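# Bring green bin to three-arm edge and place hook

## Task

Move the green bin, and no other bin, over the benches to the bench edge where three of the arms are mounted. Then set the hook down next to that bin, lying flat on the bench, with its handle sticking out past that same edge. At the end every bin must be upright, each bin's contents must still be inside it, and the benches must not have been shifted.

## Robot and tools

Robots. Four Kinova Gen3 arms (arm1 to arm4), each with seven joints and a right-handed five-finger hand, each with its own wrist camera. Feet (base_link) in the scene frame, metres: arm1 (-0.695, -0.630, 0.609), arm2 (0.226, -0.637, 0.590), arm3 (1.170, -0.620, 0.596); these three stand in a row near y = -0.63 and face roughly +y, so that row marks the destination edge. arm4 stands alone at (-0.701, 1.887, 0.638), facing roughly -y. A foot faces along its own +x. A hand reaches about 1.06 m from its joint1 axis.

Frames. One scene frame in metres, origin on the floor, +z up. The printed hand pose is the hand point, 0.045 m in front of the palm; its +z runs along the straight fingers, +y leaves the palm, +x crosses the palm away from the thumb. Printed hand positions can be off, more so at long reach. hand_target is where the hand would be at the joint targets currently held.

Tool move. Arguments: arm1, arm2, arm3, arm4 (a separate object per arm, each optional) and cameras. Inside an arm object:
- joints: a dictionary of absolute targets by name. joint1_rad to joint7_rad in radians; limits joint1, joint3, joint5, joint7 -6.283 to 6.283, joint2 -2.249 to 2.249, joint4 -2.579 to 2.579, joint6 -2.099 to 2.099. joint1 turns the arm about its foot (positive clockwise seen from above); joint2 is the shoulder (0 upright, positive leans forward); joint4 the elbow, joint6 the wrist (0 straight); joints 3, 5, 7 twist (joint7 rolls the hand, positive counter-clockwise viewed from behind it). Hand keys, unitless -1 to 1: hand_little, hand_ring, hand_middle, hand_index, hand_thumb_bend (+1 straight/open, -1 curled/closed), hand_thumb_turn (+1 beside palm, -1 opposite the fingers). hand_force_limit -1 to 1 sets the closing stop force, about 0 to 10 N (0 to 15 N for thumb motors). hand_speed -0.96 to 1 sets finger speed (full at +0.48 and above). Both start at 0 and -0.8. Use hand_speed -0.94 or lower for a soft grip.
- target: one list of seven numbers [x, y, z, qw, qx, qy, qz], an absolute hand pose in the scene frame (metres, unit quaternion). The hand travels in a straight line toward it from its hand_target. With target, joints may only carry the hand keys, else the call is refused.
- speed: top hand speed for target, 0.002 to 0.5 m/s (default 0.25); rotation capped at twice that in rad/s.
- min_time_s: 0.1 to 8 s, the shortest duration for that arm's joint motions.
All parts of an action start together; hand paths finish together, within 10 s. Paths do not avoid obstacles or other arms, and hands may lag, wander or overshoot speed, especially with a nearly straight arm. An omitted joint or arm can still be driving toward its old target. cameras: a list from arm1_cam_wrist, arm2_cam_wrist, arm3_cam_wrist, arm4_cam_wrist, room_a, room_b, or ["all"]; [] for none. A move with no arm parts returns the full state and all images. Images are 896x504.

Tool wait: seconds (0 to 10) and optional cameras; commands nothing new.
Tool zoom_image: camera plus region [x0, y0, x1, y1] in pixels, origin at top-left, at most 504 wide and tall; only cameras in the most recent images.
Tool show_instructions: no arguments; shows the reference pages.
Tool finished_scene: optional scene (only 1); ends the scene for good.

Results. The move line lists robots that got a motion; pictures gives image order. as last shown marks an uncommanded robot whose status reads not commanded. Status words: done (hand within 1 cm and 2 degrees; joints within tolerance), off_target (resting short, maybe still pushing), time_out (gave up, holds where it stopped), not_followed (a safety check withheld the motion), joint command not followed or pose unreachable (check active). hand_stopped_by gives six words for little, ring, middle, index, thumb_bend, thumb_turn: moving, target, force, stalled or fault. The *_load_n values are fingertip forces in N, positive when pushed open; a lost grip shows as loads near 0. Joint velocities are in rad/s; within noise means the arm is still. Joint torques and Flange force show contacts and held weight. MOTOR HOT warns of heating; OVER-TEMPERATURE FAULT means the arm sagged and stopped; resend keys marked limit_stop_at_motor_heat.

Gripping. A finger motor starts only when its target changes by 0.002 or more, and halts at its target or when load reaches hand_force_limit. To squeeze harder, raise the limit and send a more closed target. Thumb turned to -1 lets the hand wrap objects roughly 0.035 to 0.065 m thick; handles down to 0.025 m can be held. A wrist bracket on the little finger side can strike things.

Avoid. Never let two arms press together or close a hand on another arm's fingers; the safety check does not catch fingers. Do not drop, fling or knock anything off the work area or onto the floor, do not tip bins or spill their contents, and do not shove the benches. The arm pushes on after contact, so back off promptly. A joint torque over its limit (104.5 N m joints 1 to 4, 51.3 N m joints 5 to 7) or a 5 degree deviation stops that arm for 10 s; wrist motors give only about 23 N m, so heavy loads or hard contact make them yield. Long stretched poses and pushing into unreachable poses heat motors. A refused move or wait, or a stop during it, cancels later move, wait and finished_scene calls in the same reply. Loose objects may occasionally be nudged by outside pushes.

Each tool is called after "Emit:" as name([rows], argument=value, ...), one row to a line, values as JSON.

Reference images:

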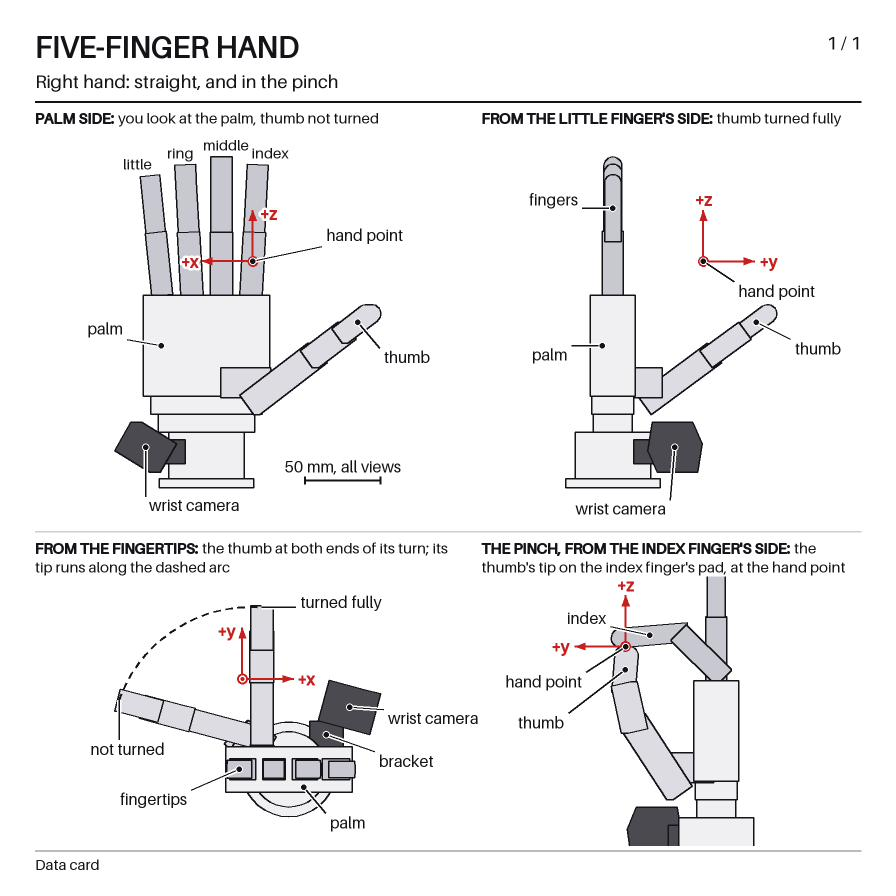

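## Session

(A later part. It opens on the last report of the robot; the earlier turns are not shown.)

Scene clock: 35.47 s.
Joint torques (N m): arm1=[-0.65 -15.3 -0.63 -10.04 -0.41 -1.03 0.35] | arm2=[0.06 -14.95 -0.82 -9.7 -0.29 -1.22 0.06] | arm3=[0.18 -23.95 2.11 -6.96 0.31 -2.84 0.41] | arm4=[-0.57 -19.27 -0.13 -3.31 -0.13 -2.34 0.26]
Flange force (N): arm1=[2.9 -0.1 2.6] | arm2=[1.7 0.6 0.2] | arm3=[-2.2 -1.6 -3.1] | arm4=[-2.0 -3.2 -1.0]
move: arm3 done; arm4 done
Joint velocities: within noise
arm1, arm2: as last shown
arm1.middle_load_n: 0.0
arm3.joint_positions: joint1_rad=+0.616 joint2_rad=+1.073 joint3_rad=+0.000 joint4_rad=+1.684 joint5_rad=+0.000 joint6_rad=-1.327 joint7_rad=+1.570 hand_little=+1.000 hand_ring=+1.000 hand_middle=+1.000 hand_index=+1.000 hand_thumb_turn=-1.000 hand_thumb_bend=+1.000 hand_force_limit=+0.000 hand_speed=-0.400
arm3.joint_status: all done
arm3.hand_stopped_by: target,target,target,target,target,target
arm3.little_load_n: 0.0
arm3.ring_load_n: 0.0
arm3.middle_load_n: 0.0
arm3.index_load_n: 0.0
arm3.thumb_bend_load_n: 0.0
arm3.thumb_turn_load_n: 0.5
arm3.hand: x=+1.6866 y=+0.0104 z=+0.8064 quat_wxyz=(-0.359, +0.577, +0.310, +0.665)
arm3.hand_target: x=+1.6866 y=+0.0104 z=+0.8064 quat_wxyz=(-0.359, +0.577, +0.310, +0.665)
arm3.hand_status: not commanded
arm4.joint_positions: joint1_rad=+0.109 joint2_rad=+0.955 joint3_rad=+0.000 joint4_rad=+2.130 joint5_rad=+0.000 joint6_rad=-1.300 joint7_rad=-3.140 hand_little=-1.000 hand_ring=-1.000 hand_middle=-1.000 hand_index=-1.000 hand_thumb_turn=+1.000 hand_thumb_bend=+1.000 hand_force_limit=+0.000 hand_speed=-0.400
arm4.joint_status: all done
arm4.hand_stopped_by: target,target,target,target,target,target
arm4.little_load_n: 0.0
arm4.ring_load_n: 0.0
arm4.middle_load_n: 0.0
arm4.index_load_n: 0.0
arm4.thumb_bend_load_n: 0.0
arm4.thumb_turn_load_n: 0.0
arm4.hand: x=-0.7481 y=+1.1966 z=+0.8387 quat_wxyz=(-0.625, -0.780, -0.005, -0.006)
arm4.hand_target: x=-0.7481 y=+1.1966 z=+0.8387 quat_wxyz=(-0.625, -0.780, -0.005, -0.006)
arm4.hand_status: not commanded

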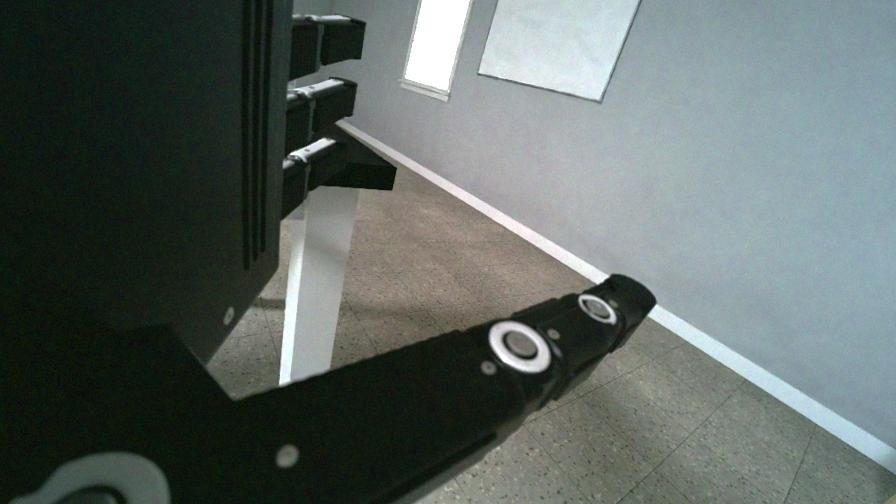

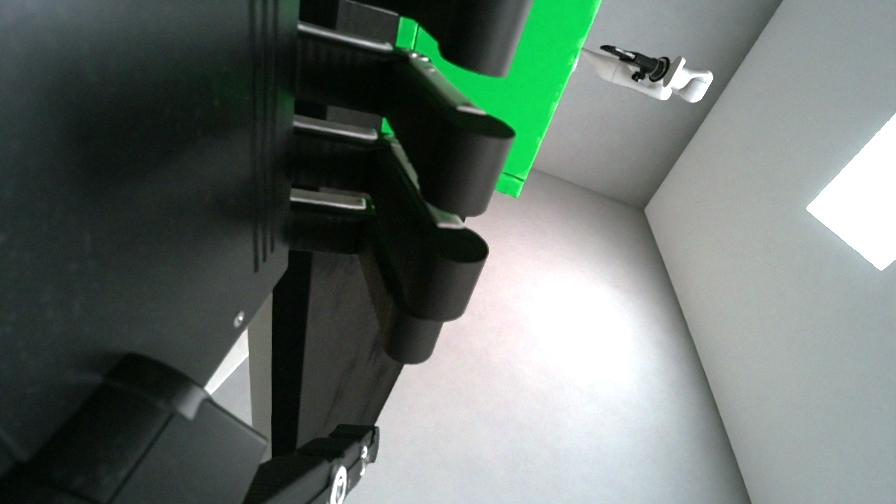

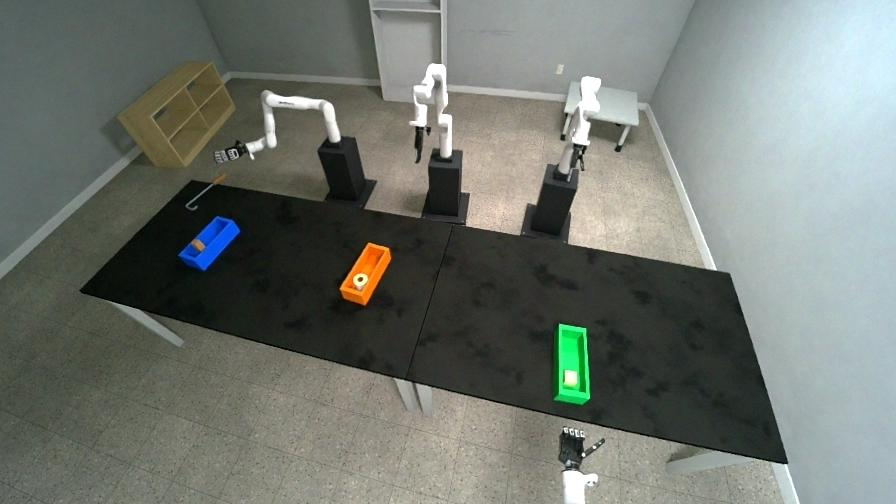

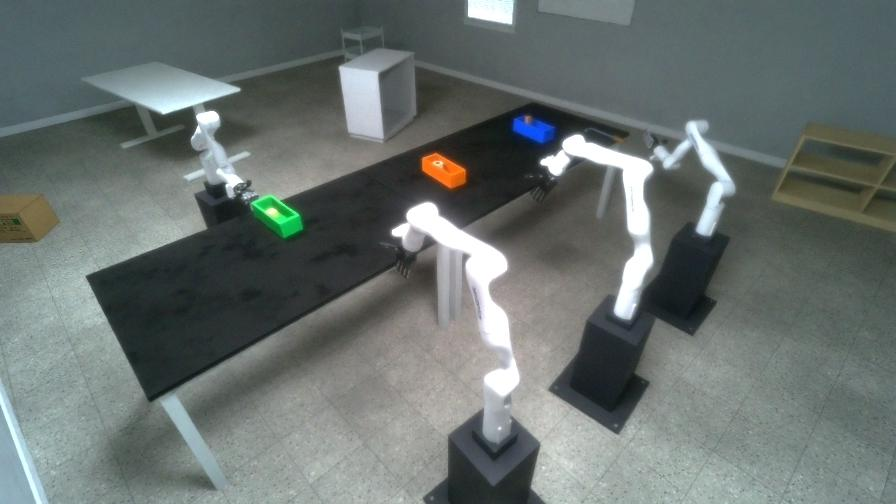

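Emit:
move(arm3={"target": [1.565, 0.03, 0.80, 0.4698, -0.5134, -0.4084, -0.5906], "speed": 0.1}, arm4={"target": [-0.726, 1.165, 0.845, 0.6293, 0.7771, 0, 0], "speed": 0.1}, cameras=["arm3_cam_wrist", "arm4_cam_wrist", "room_a"])

Emit:
zoom_image(camera="arm3_cam_wrist", region=[200, 150, 500, 450])

Emit:
zoom_image(camera="room_a", region=[500, 300, 650, 504])

Scene clock: 38.37 s.
Joint torques (N m): arm1=[-0.65 -15.24 -0.53 -10.04 -0.43 -1.08 0.28] | arm2=[0.02 -14.97 -0.78 -9.64 -0.29 -1.3 -0.01] | arm3=[0.21 -22.37 1.39 -5.74 0.04 -2.79 0.41] | arm4=[-0.6 -20.07 -0.06 -4.07 -0.07 -2.35 0.2]
Flange force (N): arm1=[2.9 -0.2 2.5] | arm2=[1.2 0.3 -0.1] | arm3=[-2.4 -3.2 -2.6] | arm4=[-1.9 -2.9 -0.6]
move: arm3 done; arm4 done
Joint velocities: within noise
arm1, arm2: as last shown
arm3.joint_positions: joint1_rad=+0.615 joint2_rad=+1.048 joint3_rad=+0.014 joint4_rad=+1.863 joint5_rad=+0.357 joint6_rad=-1.497 joint7_rad=+1.479 hand_little=+1.000 hand_ring=+1.000 hand_middle=+1.000 hand_index=+1.000 hand_thumb_turn=-1.000 hand_thumb_bend=+1.000 hand_force_limit=+0.000 hand_speed=-0.400
arm3.joint_status: not commanded
arm3.hand_stopped_by: target,target,target,target,target,target
arm3.little_load_n: 0.0
arm3.ring_load_n: 0.0
arm3.middle_load_n: 0.0
arm3.index_load_n: 0.0
arm3.thumb_bend_load_n: 0.0
arm3.thumb_turn_load_n: 0.5
arm3.hand: x=+1.5650 y=+0.0300 z=+0.8000 quat_wxyz=(-0.470, +0.513, +0.408, +0.591)
arm3.hand_target: x=+1.5650 y=+0.0300 z=+0.8000 quat_wxyz=(-0.470, +0.513, +0.408, +0.591)
arm3.hand_status: done (0.000 m and 0.0 deg from the pose sent, 0.123 m and 20.3 deg at the start)
arm4.joint_positions: joint1_rad=+0.051 joint2_rad=+0.956 joint3_rad=-0.013 joint4_rad=+2.029 joint5_rad=-0.086 joint6_rad=-1.212 joint7_rad=-3.112 hand_little=-1.000 hand_ring=-1.000 hand_middle=-1.000 hand_index=-1.000 hand_thumb_turn=+1.000 hand_thumb_bend=+1.000 hand_force_limit=+0.000 hand_speed=-0.400
arm4.joint_status: not commanded
arm4.hand_stopped_by: target,target,target,target,target,target
arm4.little_load_n: 0.0
arm4.ring_load_n: 0.0
arm4.middle_load_n: 0.0
arm4.index_load_n: 0.0
arm4.thumb_bend_load_n: 0.0
arm4.thumb_turn_load_n: 0.0
arm4.hand: x=-0.7260 y=+1.1650 z=+0.8450 quat_wxyz=(-0.629, -0.777, +0.000, +0.000)
arm4.hand_target: x=-0.7260 y=+1.1650 z=+0.8450 quat_wxyz=(-0.629, -0.777, +0.000, +0.000)
arm4.hand_status: done (0.000 m and 0.0 deg from the pose sent, 0.039 m and 1.0 deg at the start)

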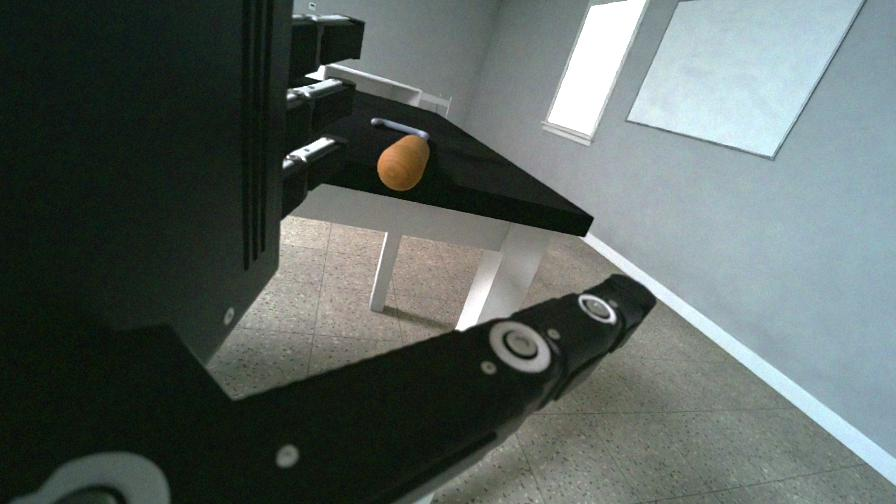

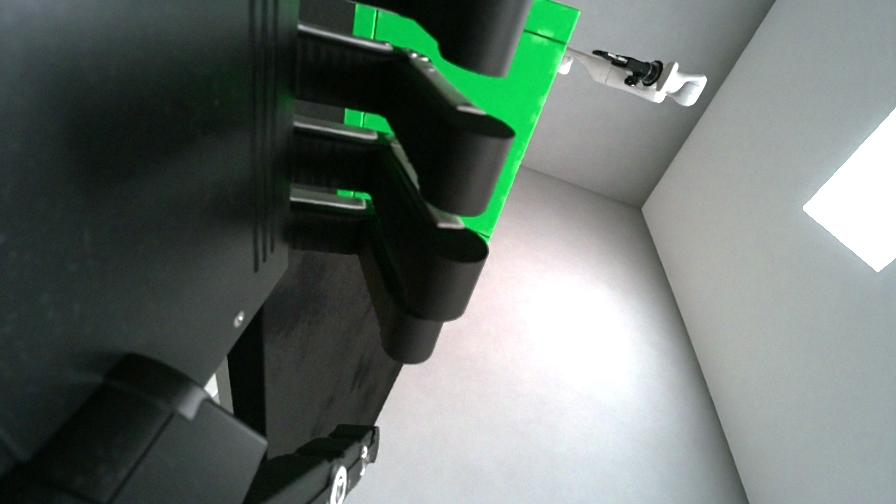

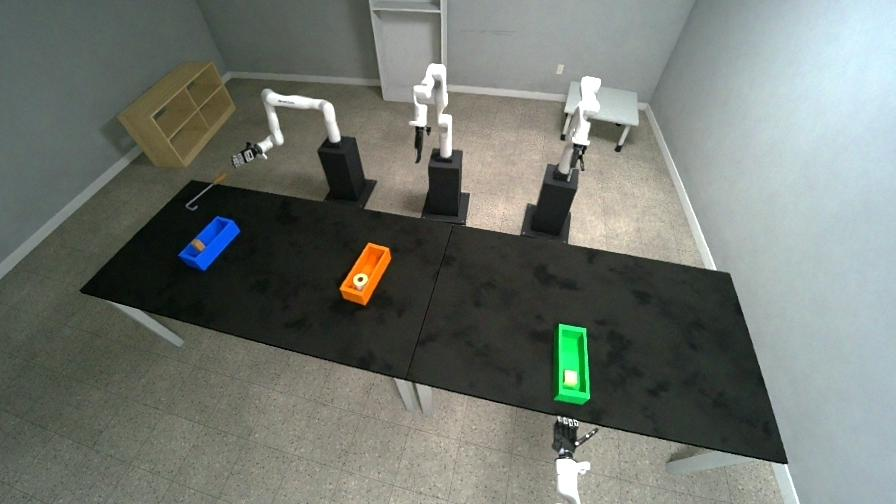

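Scaled by 1.680.

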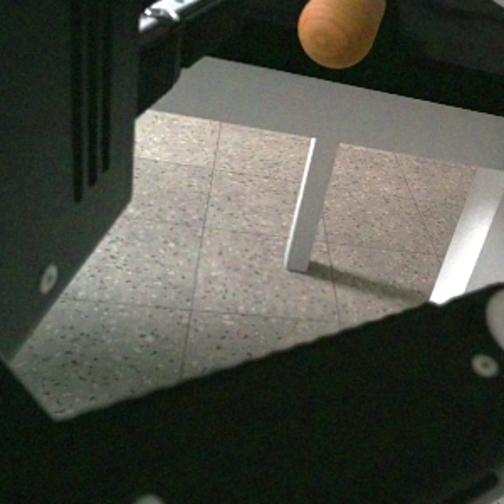

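Scaled by 2.471.

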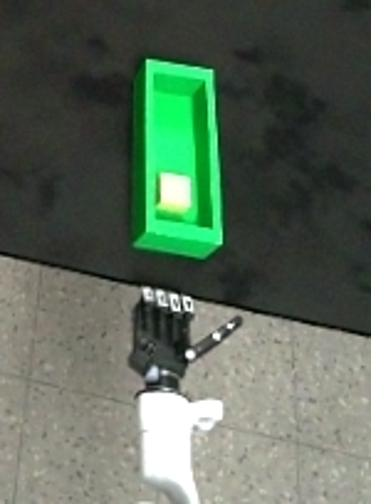

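Emit:
zoom_image(camera="arm3_cam_wrist", region=[280, 90, 620, 260])

Emit:
zoom_image(camera="room_a", region=[150, 120, 300, 260])

Scaled by 1.482.

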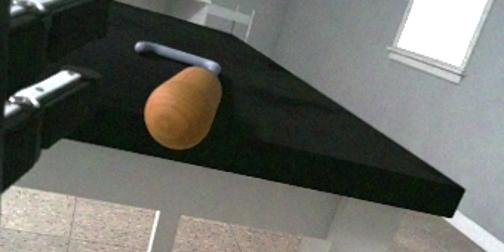

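Scaled by 3.360.

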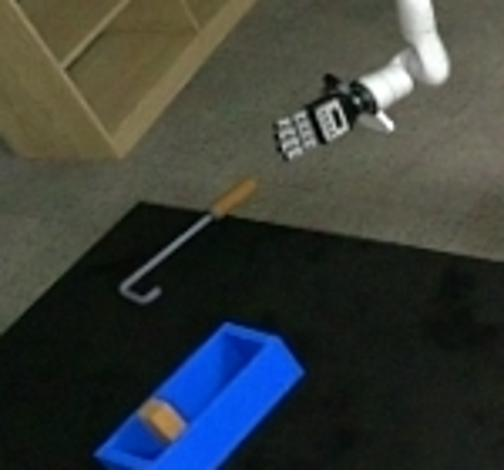

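Emit:
move(arm3={"target": [1.583, 0.105, 0.785, 0.4698, -0.5134, -0.4084, -0.5906], "speed": 0.1}, arm4={"target": [-0.741, 1.13, 0.845, 0.6293, 0.7771, 0, 0], "speed": 0.1}, cameras=["arm3_cam_wrist", "arm4_cam_wrist", "room_a", "room_b"])

Emit:
zoom_image(camera="arm3_cam_wrist", region=[280, 60, 620, 260])

Emit:
zoom_image(camera="room_a", region=[500, 300, 650, 504])

Emit:
zoom_image(camera="room_b", region=[180, 140, 330, 260])

Emit:
zoom_image(camera="room_b", region=[560, 90, 740, 210])

Scene clock: 42.83 s.
Joint torques (N m): arm1=[-0.68 -15.34 -0.71 -10 -0.38 -1.09 0.29] | arm2=[0.06 -14.9 -0.8 -9.64 -0.26 -1.27 0.03] | arm3=[0.24 -24.6 1.42 -7.01 -0.06 -2.75 0.39] | arm4=[-0.59 -21.07 -0.01 -4.86 -0.1 -2.35 0.26]
Flange force (N): arm1=[2.4 -0.4 2.5] | arm2=[1.4 0.5 -0.1] | arm3=[-2.2 -2.4 -2.3] | arm4=[-1.8 -2.8 -0.5]
move: arm3 done; arm4 done
Joint velocities: within noise
arm1, arm2: as last shown
arm2.thumb_bend_load_n: -0.5
arm3.joint_positions: joint1_rad=+0.570 joint2_rad=+1.137 joint3_rad=+0.004 joint4_rad=+1.591 joint5_rad=+0.318 joint6_rad=-1.316 joint7_rad=+1.441 hand_little=+1.000 hand_ring=+1.000 hand_middle=+1.000 hand_index=+1.000 hand_thumb_turn=-1.000 hand_thumb_bend=+1.000 hand_force_limit=+0.000 hand_speed=-0.400
arm3.joint_status: not commanded
arm3.hand_stopped_by: target,target,target,target,target,target
arm3.little_load_n: 0.0
arm3.ring_load_n: 0.0
arm3.middle_load_n: 0.0
arm3.index_load_n: 0.0
arm3.thumb_bend_load_n: 0.0
arm3.thumb_turn_load_n: 0.0
arm3.hand: x=+1.5830 y=+0.1050 z=+0.7850 quat_wxyz=(-0.470, +0.513, +0.408, +0.591)
arm3.hand_target: x=+1.5830 y=+0.1050 z=+0.7850 quat_wxyz=(-0.470, +0.513, +0.408, +0.591)
arm3.hand_status: done (0.000 m and 0.0 deg from the pose sent, 0.079 m and 0.0 deg at the start)
arm4.joint_positions: joint1_rad=+0.083 joint2_rad=+0.974 joint3_rad=+0.000 joint4_rad=+1.911 joint5_rad=-0.044 joint6_rad=-1.111 joint7_rad=-3.126 hand_little=-1.000 hand_ring=-1.000 hand_middle=-1.000 hand_index=-1.000 hand_thumb_turn=+1.000 hand_thumb_bend=+1.000 hand_force_limit=+0.000 hand_speed=-0.400
arm4.joint_status: not commanded
arm4.hand_stopped_by: target,target,target,target,target,target
arm4.little_load_n: 0.0
arm4.ring_load_n: 0.0
arm4.middle_load_n: 0.0
arm4.index_load_n: 0.0
arm4.thumb_bend_load_n: 0.0
arm4.thumb_turn_load_n: 0.0
arm4.hand: x=-0.7410 y=+1.1300 z=+0.8450 quat_wxyz=(-0.629, -0.777, +0.000, +0.000)
arm4.hand_target: x=-0.7410 y=+1.1300 z=+0.8450 quat_wxyz=(-0.629, -0.777, +0.000, +0.000)
arm4.hand_status: done (0.000 m and 0.0 deg from the pose sent, 0.038 m and 0.0 deg at the start)

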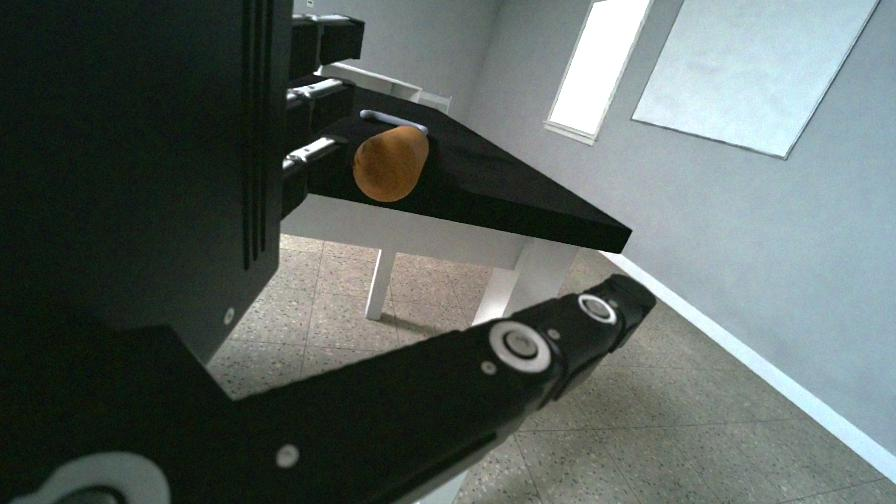

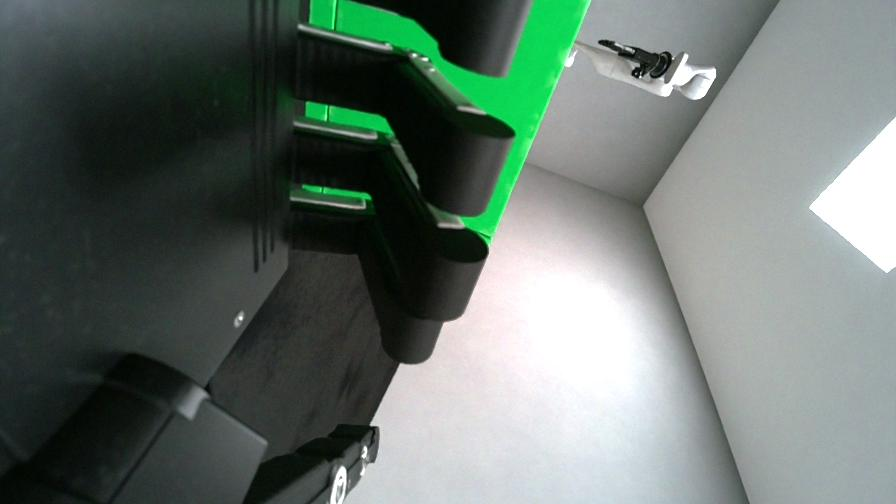

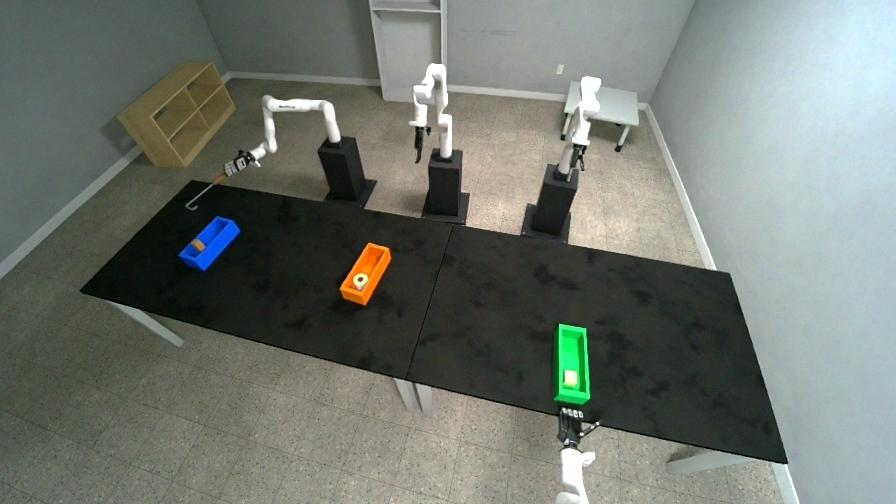

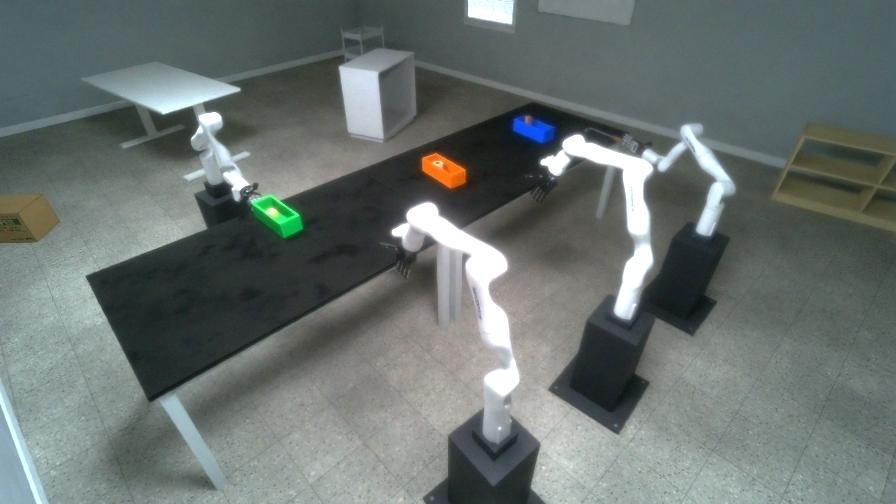

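Scaled by 1.482.

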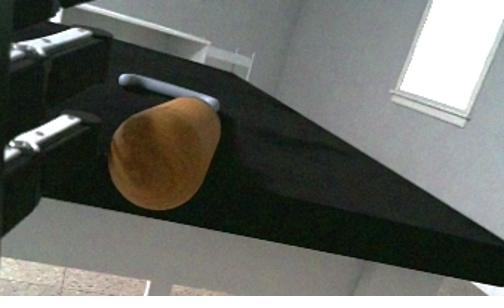

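Scaled by 2.471.

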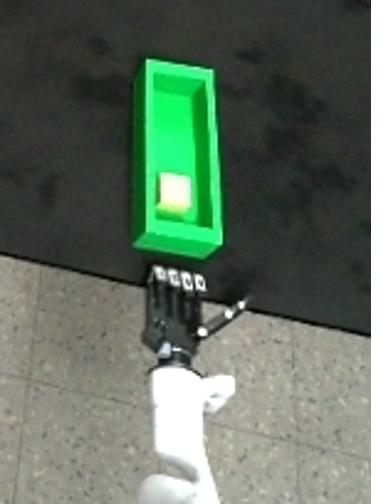

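Scaled by 3.360.

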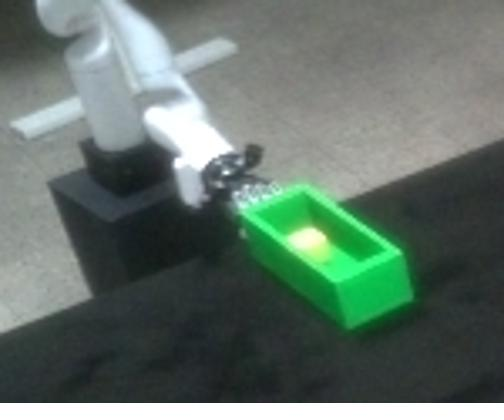

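Scaled by 2.800.

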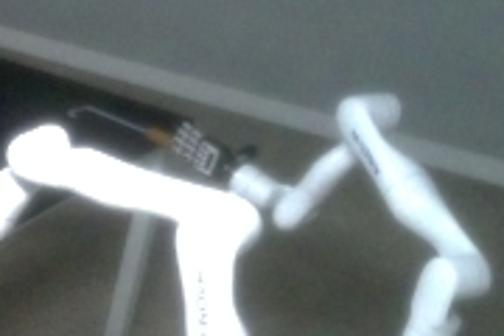

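Emit:
move(arm3={"target": [1.592, 0.166, 0.7785, 0.4579, -0.5215, -0.3980, -0.6000], "speed": 0.06}, arm4={"target": [-0.741, 1.04, 0.845, 0.6293, 0.7771, 0, 0], "speed": 0.06}, cameras=["arm3_cam_wrist", "arm4_cam_wrist", "room_a", "room_b"])

Emit:
zoom_image(camera="arm3_cam_wrist", region=[280, 60, 620, 260])

Emit:
zoom_image(camera="room_a", region=[500, 300, 650, 504])

Emit:
zoom_image(camera="room_a", region=[160, 120, 300, 240])

Scene clock: 46.43 s.
Joint torques (N m): arm1=[-0.6 -15.34 -0.62 -9.92 -0.34 -1.09 0.32] | arm2=[-0.01 -14.93 -0.79 -9.65 -0.23 -1.24 0] | arm3=[0.23 -26.45 1.53 -8.22 0.01 -2.79 0.41] | arm4=[-0.48 -23.41 0.11 -6.79 -0.11 -2.25 0.21]
Flange force (N): arm1=[2.1 -0.2 2.4] | arm2=[1.5 0.3 0.0] | arm3=[-2.1 -1.8 -2.6] | arm4=[-1.3 -2.0 -1.2]
move: arm3 done; arm4 done
Joint velocities: within noise
arm1, arm2: as last shown
arm2.thumb_bend_load_n: 0.0
arm3.joint_positions: joint1_rad=+0.513 joint2_rad=+1.213 joint3_rad=-0.010 joint4_rad=+1.360 joint5_rad=+0.228 joint6_rad=-1.151 joint7_rad=+1.458 hand_little=+1.000 hand_ring=+1.000 hand_middle=+1.000 hand_index=+1.000 hand_thumb_turn=-1.000 hand_thumb_bend=+1.000 hand_force_limit=+0.000 hand_speed=-0.400
arm3.joint_status: not commanded
arm3.hand_stopped_by: target,target,target,target,target,target
arm3.little_load_n: 0.0
arm3.ring_load_n: 0.0
arm3.middle_load_n: 0.0
arm3.index_load_n: 0.5
arm3.thumb_bend_load_n: 0.0
arm3.thumb_turn_load_n: 0.5
arm3.hand: x=+1.5920 y=+0.1660 z=+0.7785 quat_wxyz=(-0.458, +0.521, +0.398, +0.600)
arm3.hand_target: x=+1.5920 y=+0.1660 z=+0.7785 quat_wxyz=(-0.458, +0.521, +0.398, +0.600)
arm3.hand_status: done (0.000 m and 0.0 deg from the pose sent, 0.062 m and 2.3 deg at the start)
arm4.joint_positions: joint1_rad=+0.084 joint2_rad=+1.054 joint3_rad=+0.011 joint4_rad=+1.583 joint5_rad=-0.042 joint6_rad=-0.862 joint7_rad=-3.126 hand_little=-1.000 hand_ring=-1.000 hand_middle=-1.000 hand_index=-1.000 hand_thumb_turn=+1.000 hand_thumb_bend=+1.000 hand_force_limit=+0.000 hand_speed=-0.400
arm4.joint_status: not commanded
arm4.hand_stopped_by: target,target,target,target,target,target
arm4.little_load_n: 0.0
arm4.ring_load_n: 0.0
arm4.middle_load_n: 0.0
arm4.index_load_n: 0.0
arm4.thumb_bend_load_n: 0.0
arm4.thumb_turn_load_n: -0.5
arm4.hand: x=-0.7410 y=+1.0400 z=+0.8450 quat_wxyz=(-0.629, -0.777, +0.000, +0.000)
arm4.hand_target: x=-0.7410 y=+1.0400 z=+0.8450 quat_wxyz=(-0.629, -0.777, +0.000, +0.000)
arm4.hand_status: done (0.000 m and 0.0 deg from the pose sent, 0.090 m and 0.0 deg at the start)

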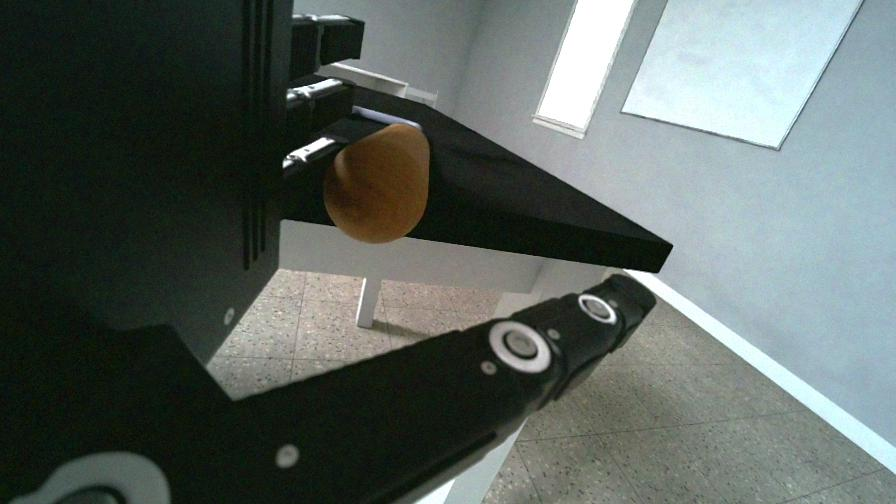

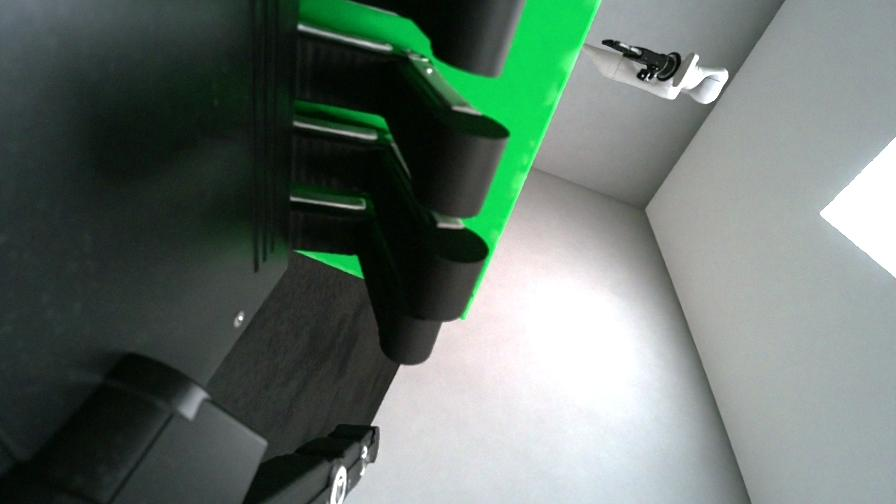

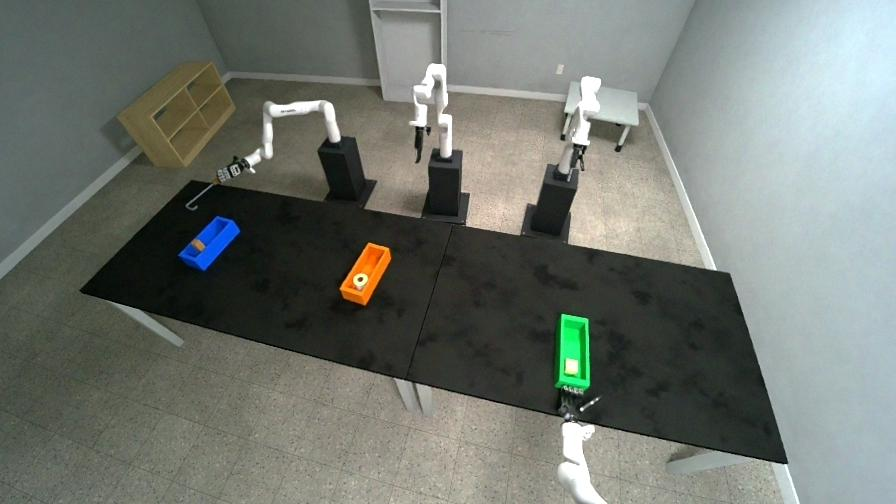

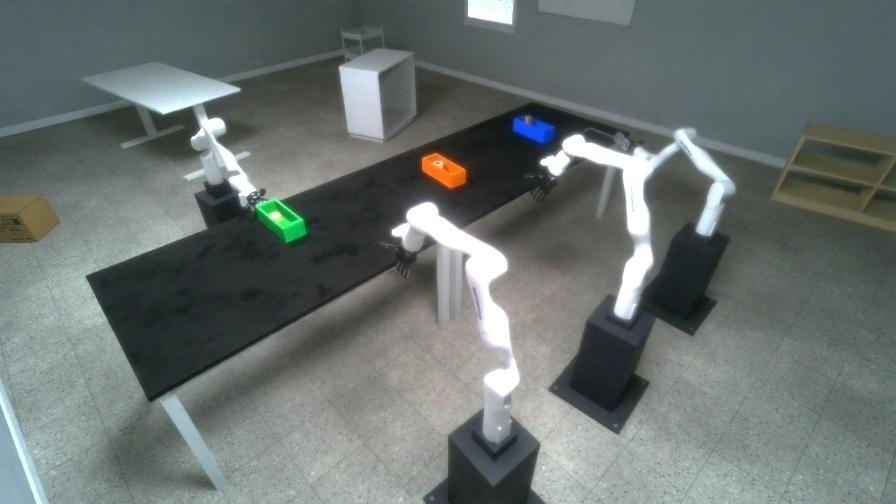

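Scaled by 1.482.

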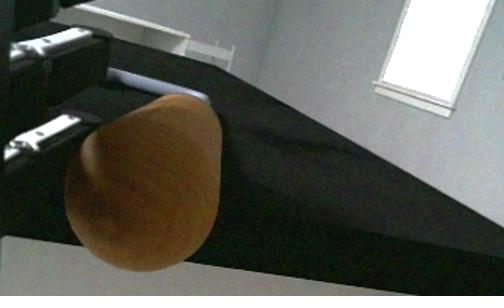

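Scaled by 2.471.

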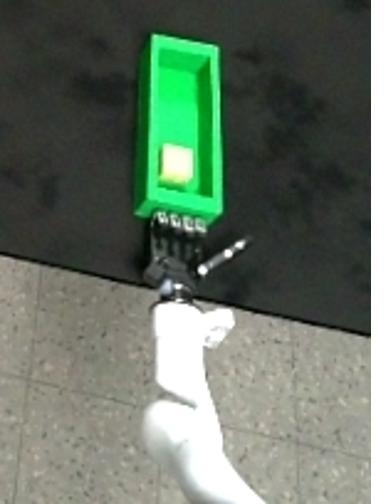

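Scaled by 3.600.

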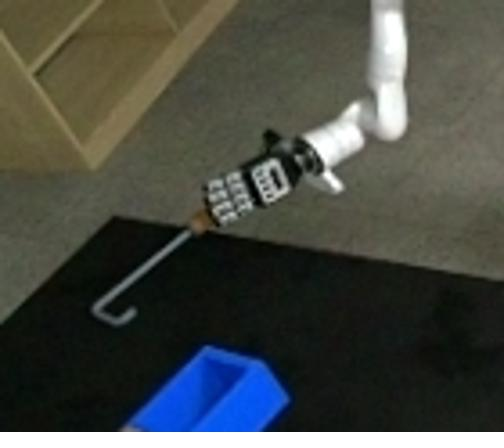

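Emit:
move(arm3={"target": [1.6067, 0.2043, 0.7752, 0.4579, -0.5215, -0.3980, -0.6000], "speed": 0.04}, arm4={"target": [-0.741, 0.93, 0.845, 0.6293, 0.7771, 0, 0], "speed": 0.06}, cameras=["arm3_cam_wrist", "room_a", "room_b"])

Emit:
zoom_image(camera="arm3_cam_wrist", region=[280, 60, 620, 260])

Emit:
zoom_image(camera="room_a", region=[160, 120, 300, 240])

Emit:
zoom_image(camera="room_a", region=[500, 280, 650, 460])

Scene clock: 54.13 s.
Joint torques (N m): arm1=[-0.69 -15.31 -0.64 -10 -0.35 -1.08 0.32] | arm2=[0.04 -14.97 -0.79 -9.57 -0.25 -1.26 0.02] | arm3=[0.62 -27.65 1.75 -9 -0.11 -2.8 0.36] | arm4=[-0.65 -26.63 0.12 -8.7 -0.08 -2.24 0.24]
Flange force (N): arm1=[2.6 -0.3 2.5] | arm2=[0.9 0.4 -0.1] | arm3=[-1.9 -2.1 -2.5] | arm4=[-1.1 -1.5 -1.0]
move: arm3 done; arm4 done
Joint velocities: within noise
arm1, arm2: as last shown
arm1.thumb_bend_load_n: 0.5
arm2.index_load_n: -0.5
arm3.joint_positions: joint1_rad=+0.503 joint2_rad=+1.280 joint3_rad=-0.007 joint4_rad=+1.168 joint5_rad=+0.233 joint6_rad=-1.029 joint7_rad=+1.428 hand_little=+1.000 hand_ring=+1.000 hand_middle=+1.000 hand_index=+1.000 hand_thumb_turn=-1.000 hand_thumb_bend=+1.000 hand_force_limit=+0.000 hand_speed=-0.400
arm3.joint_status: not commanded
arm3.hand_stopped_by: target,target,target,target,target,target
arm3.little_load_n: 0.0
arm3.ring_load_n: 0.0
arm3.middle_load_n: 0.0
arm3.index_load_n: 0.0
arm3.thumb_bend_load_n: 0.0
arm3.thumb_turn_load_n: 0.5
arm3.hand: x=+1.6067 y=+0.2043 z=+0.7752 quat_wxyz=(-0.458, +0.522, +0.398, +0.600)
arm3.hand_target: x=+1.6067 y=+0.2043 z=+0.7752 quat_wxyz=(-0.458, +0.522, +0.398, +0.600)
arm3.hand_status: done (0.000 m and 0.0 deg from the pose sent, 0.041 m and 0.0 deg at the start)
arm4.joint_positions: joint1_rad=+0.085 joint2_rad=+1.220 joint3_rad=+0.025 joint4_rad=+1.088 joint5_rad=-0.049 joint6_rad=-0.534 joint7_rad=-3.124 hand_little=-1.000 hand_ring=-1.000 hand_middle=-1.000 hand_index=-1.000 hand_thumb_turn=+1.000 hand_thumb_bend=+1.000 hand_force_limit=+0.000 hand_speed=-0.400
arm4.joint_status: not commanded
arm4.hand_stopped_by: target,target,target,target,target,target
arm4.little_load_n: 0.0
arm4.ring_load_n: 0.0
arm4.middle_load_n: 0.0
arm4.index_load_n: 0.0
arm4.thumb_bend_load_n: 0.0
arm4.thumb_turn_load_n: 0.0
arm4.hand: x=-0.7410 y=+0.9300 z=+0.8450 quat_wxyz=(-0.629, -0.777, +0.000, +0.000)
arm4.hand_target: x=-0.7410 y=+0.9300 z=+0.8450 quat_wxyz=(-0.629, -0.777, +0.000, +0.000)
arm4.hand_status: done (0.000 m and 0.0 deg from the pose sent, 0.110 m and 0.0 deg at the start)

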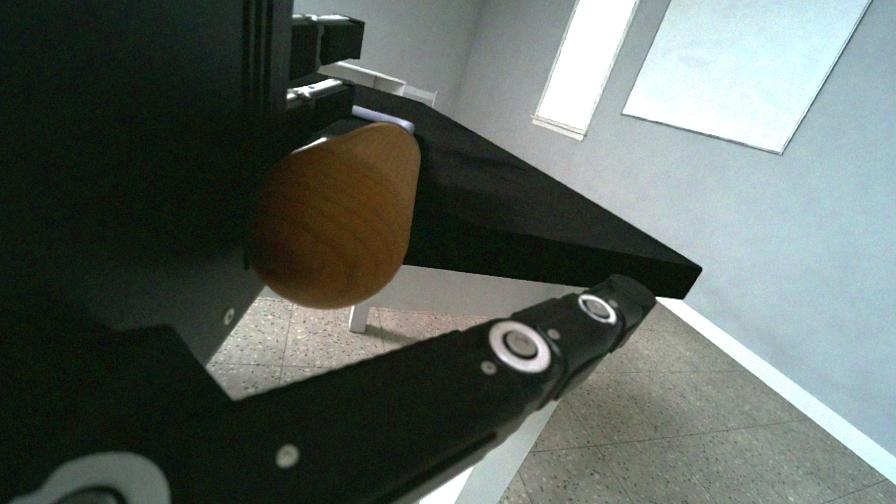

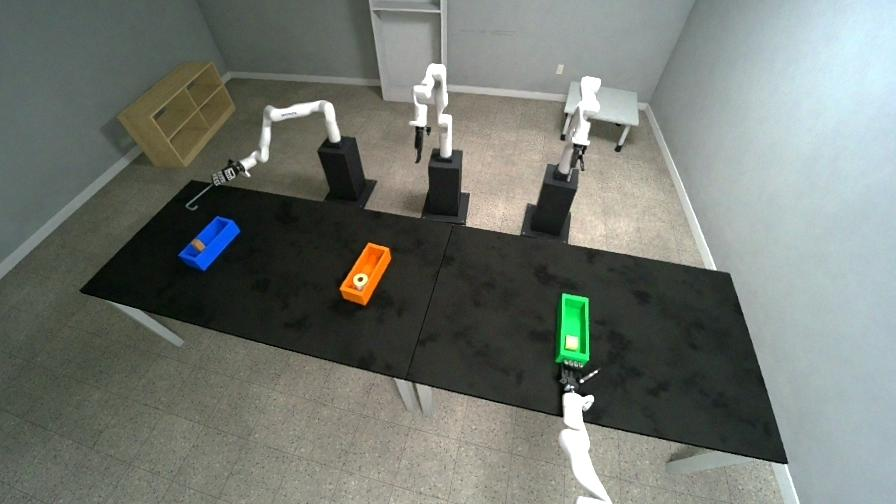

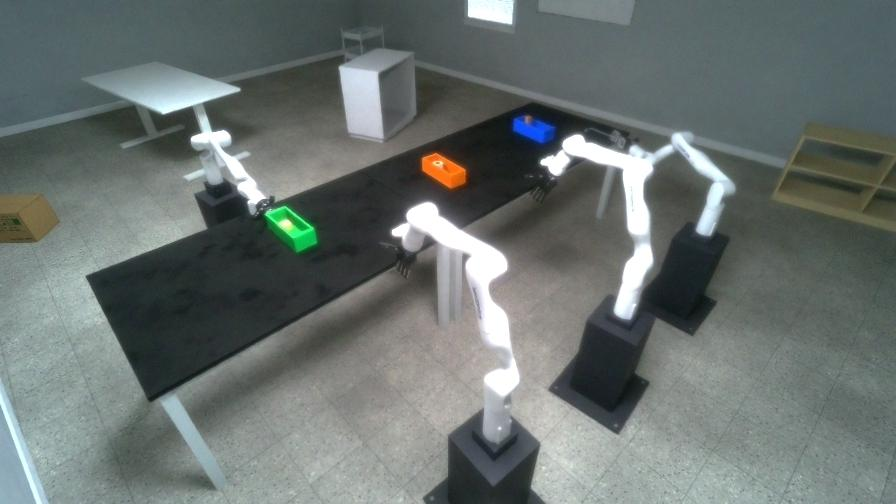

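Scaled by 1.482.

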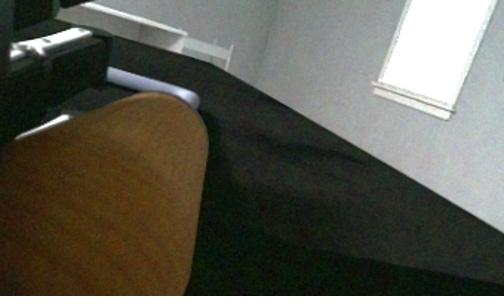

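Scaled by 3.600.

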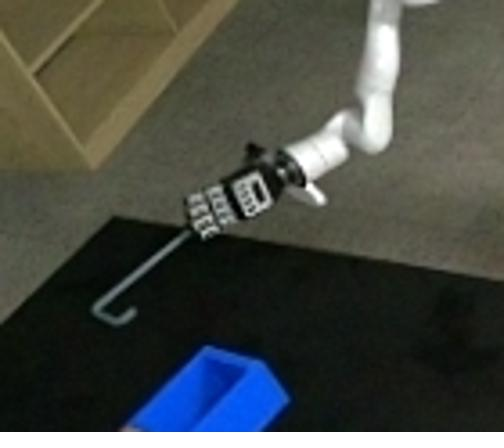

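Scaled by 2.800.

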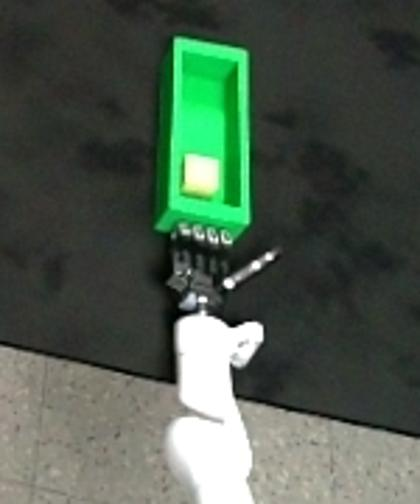

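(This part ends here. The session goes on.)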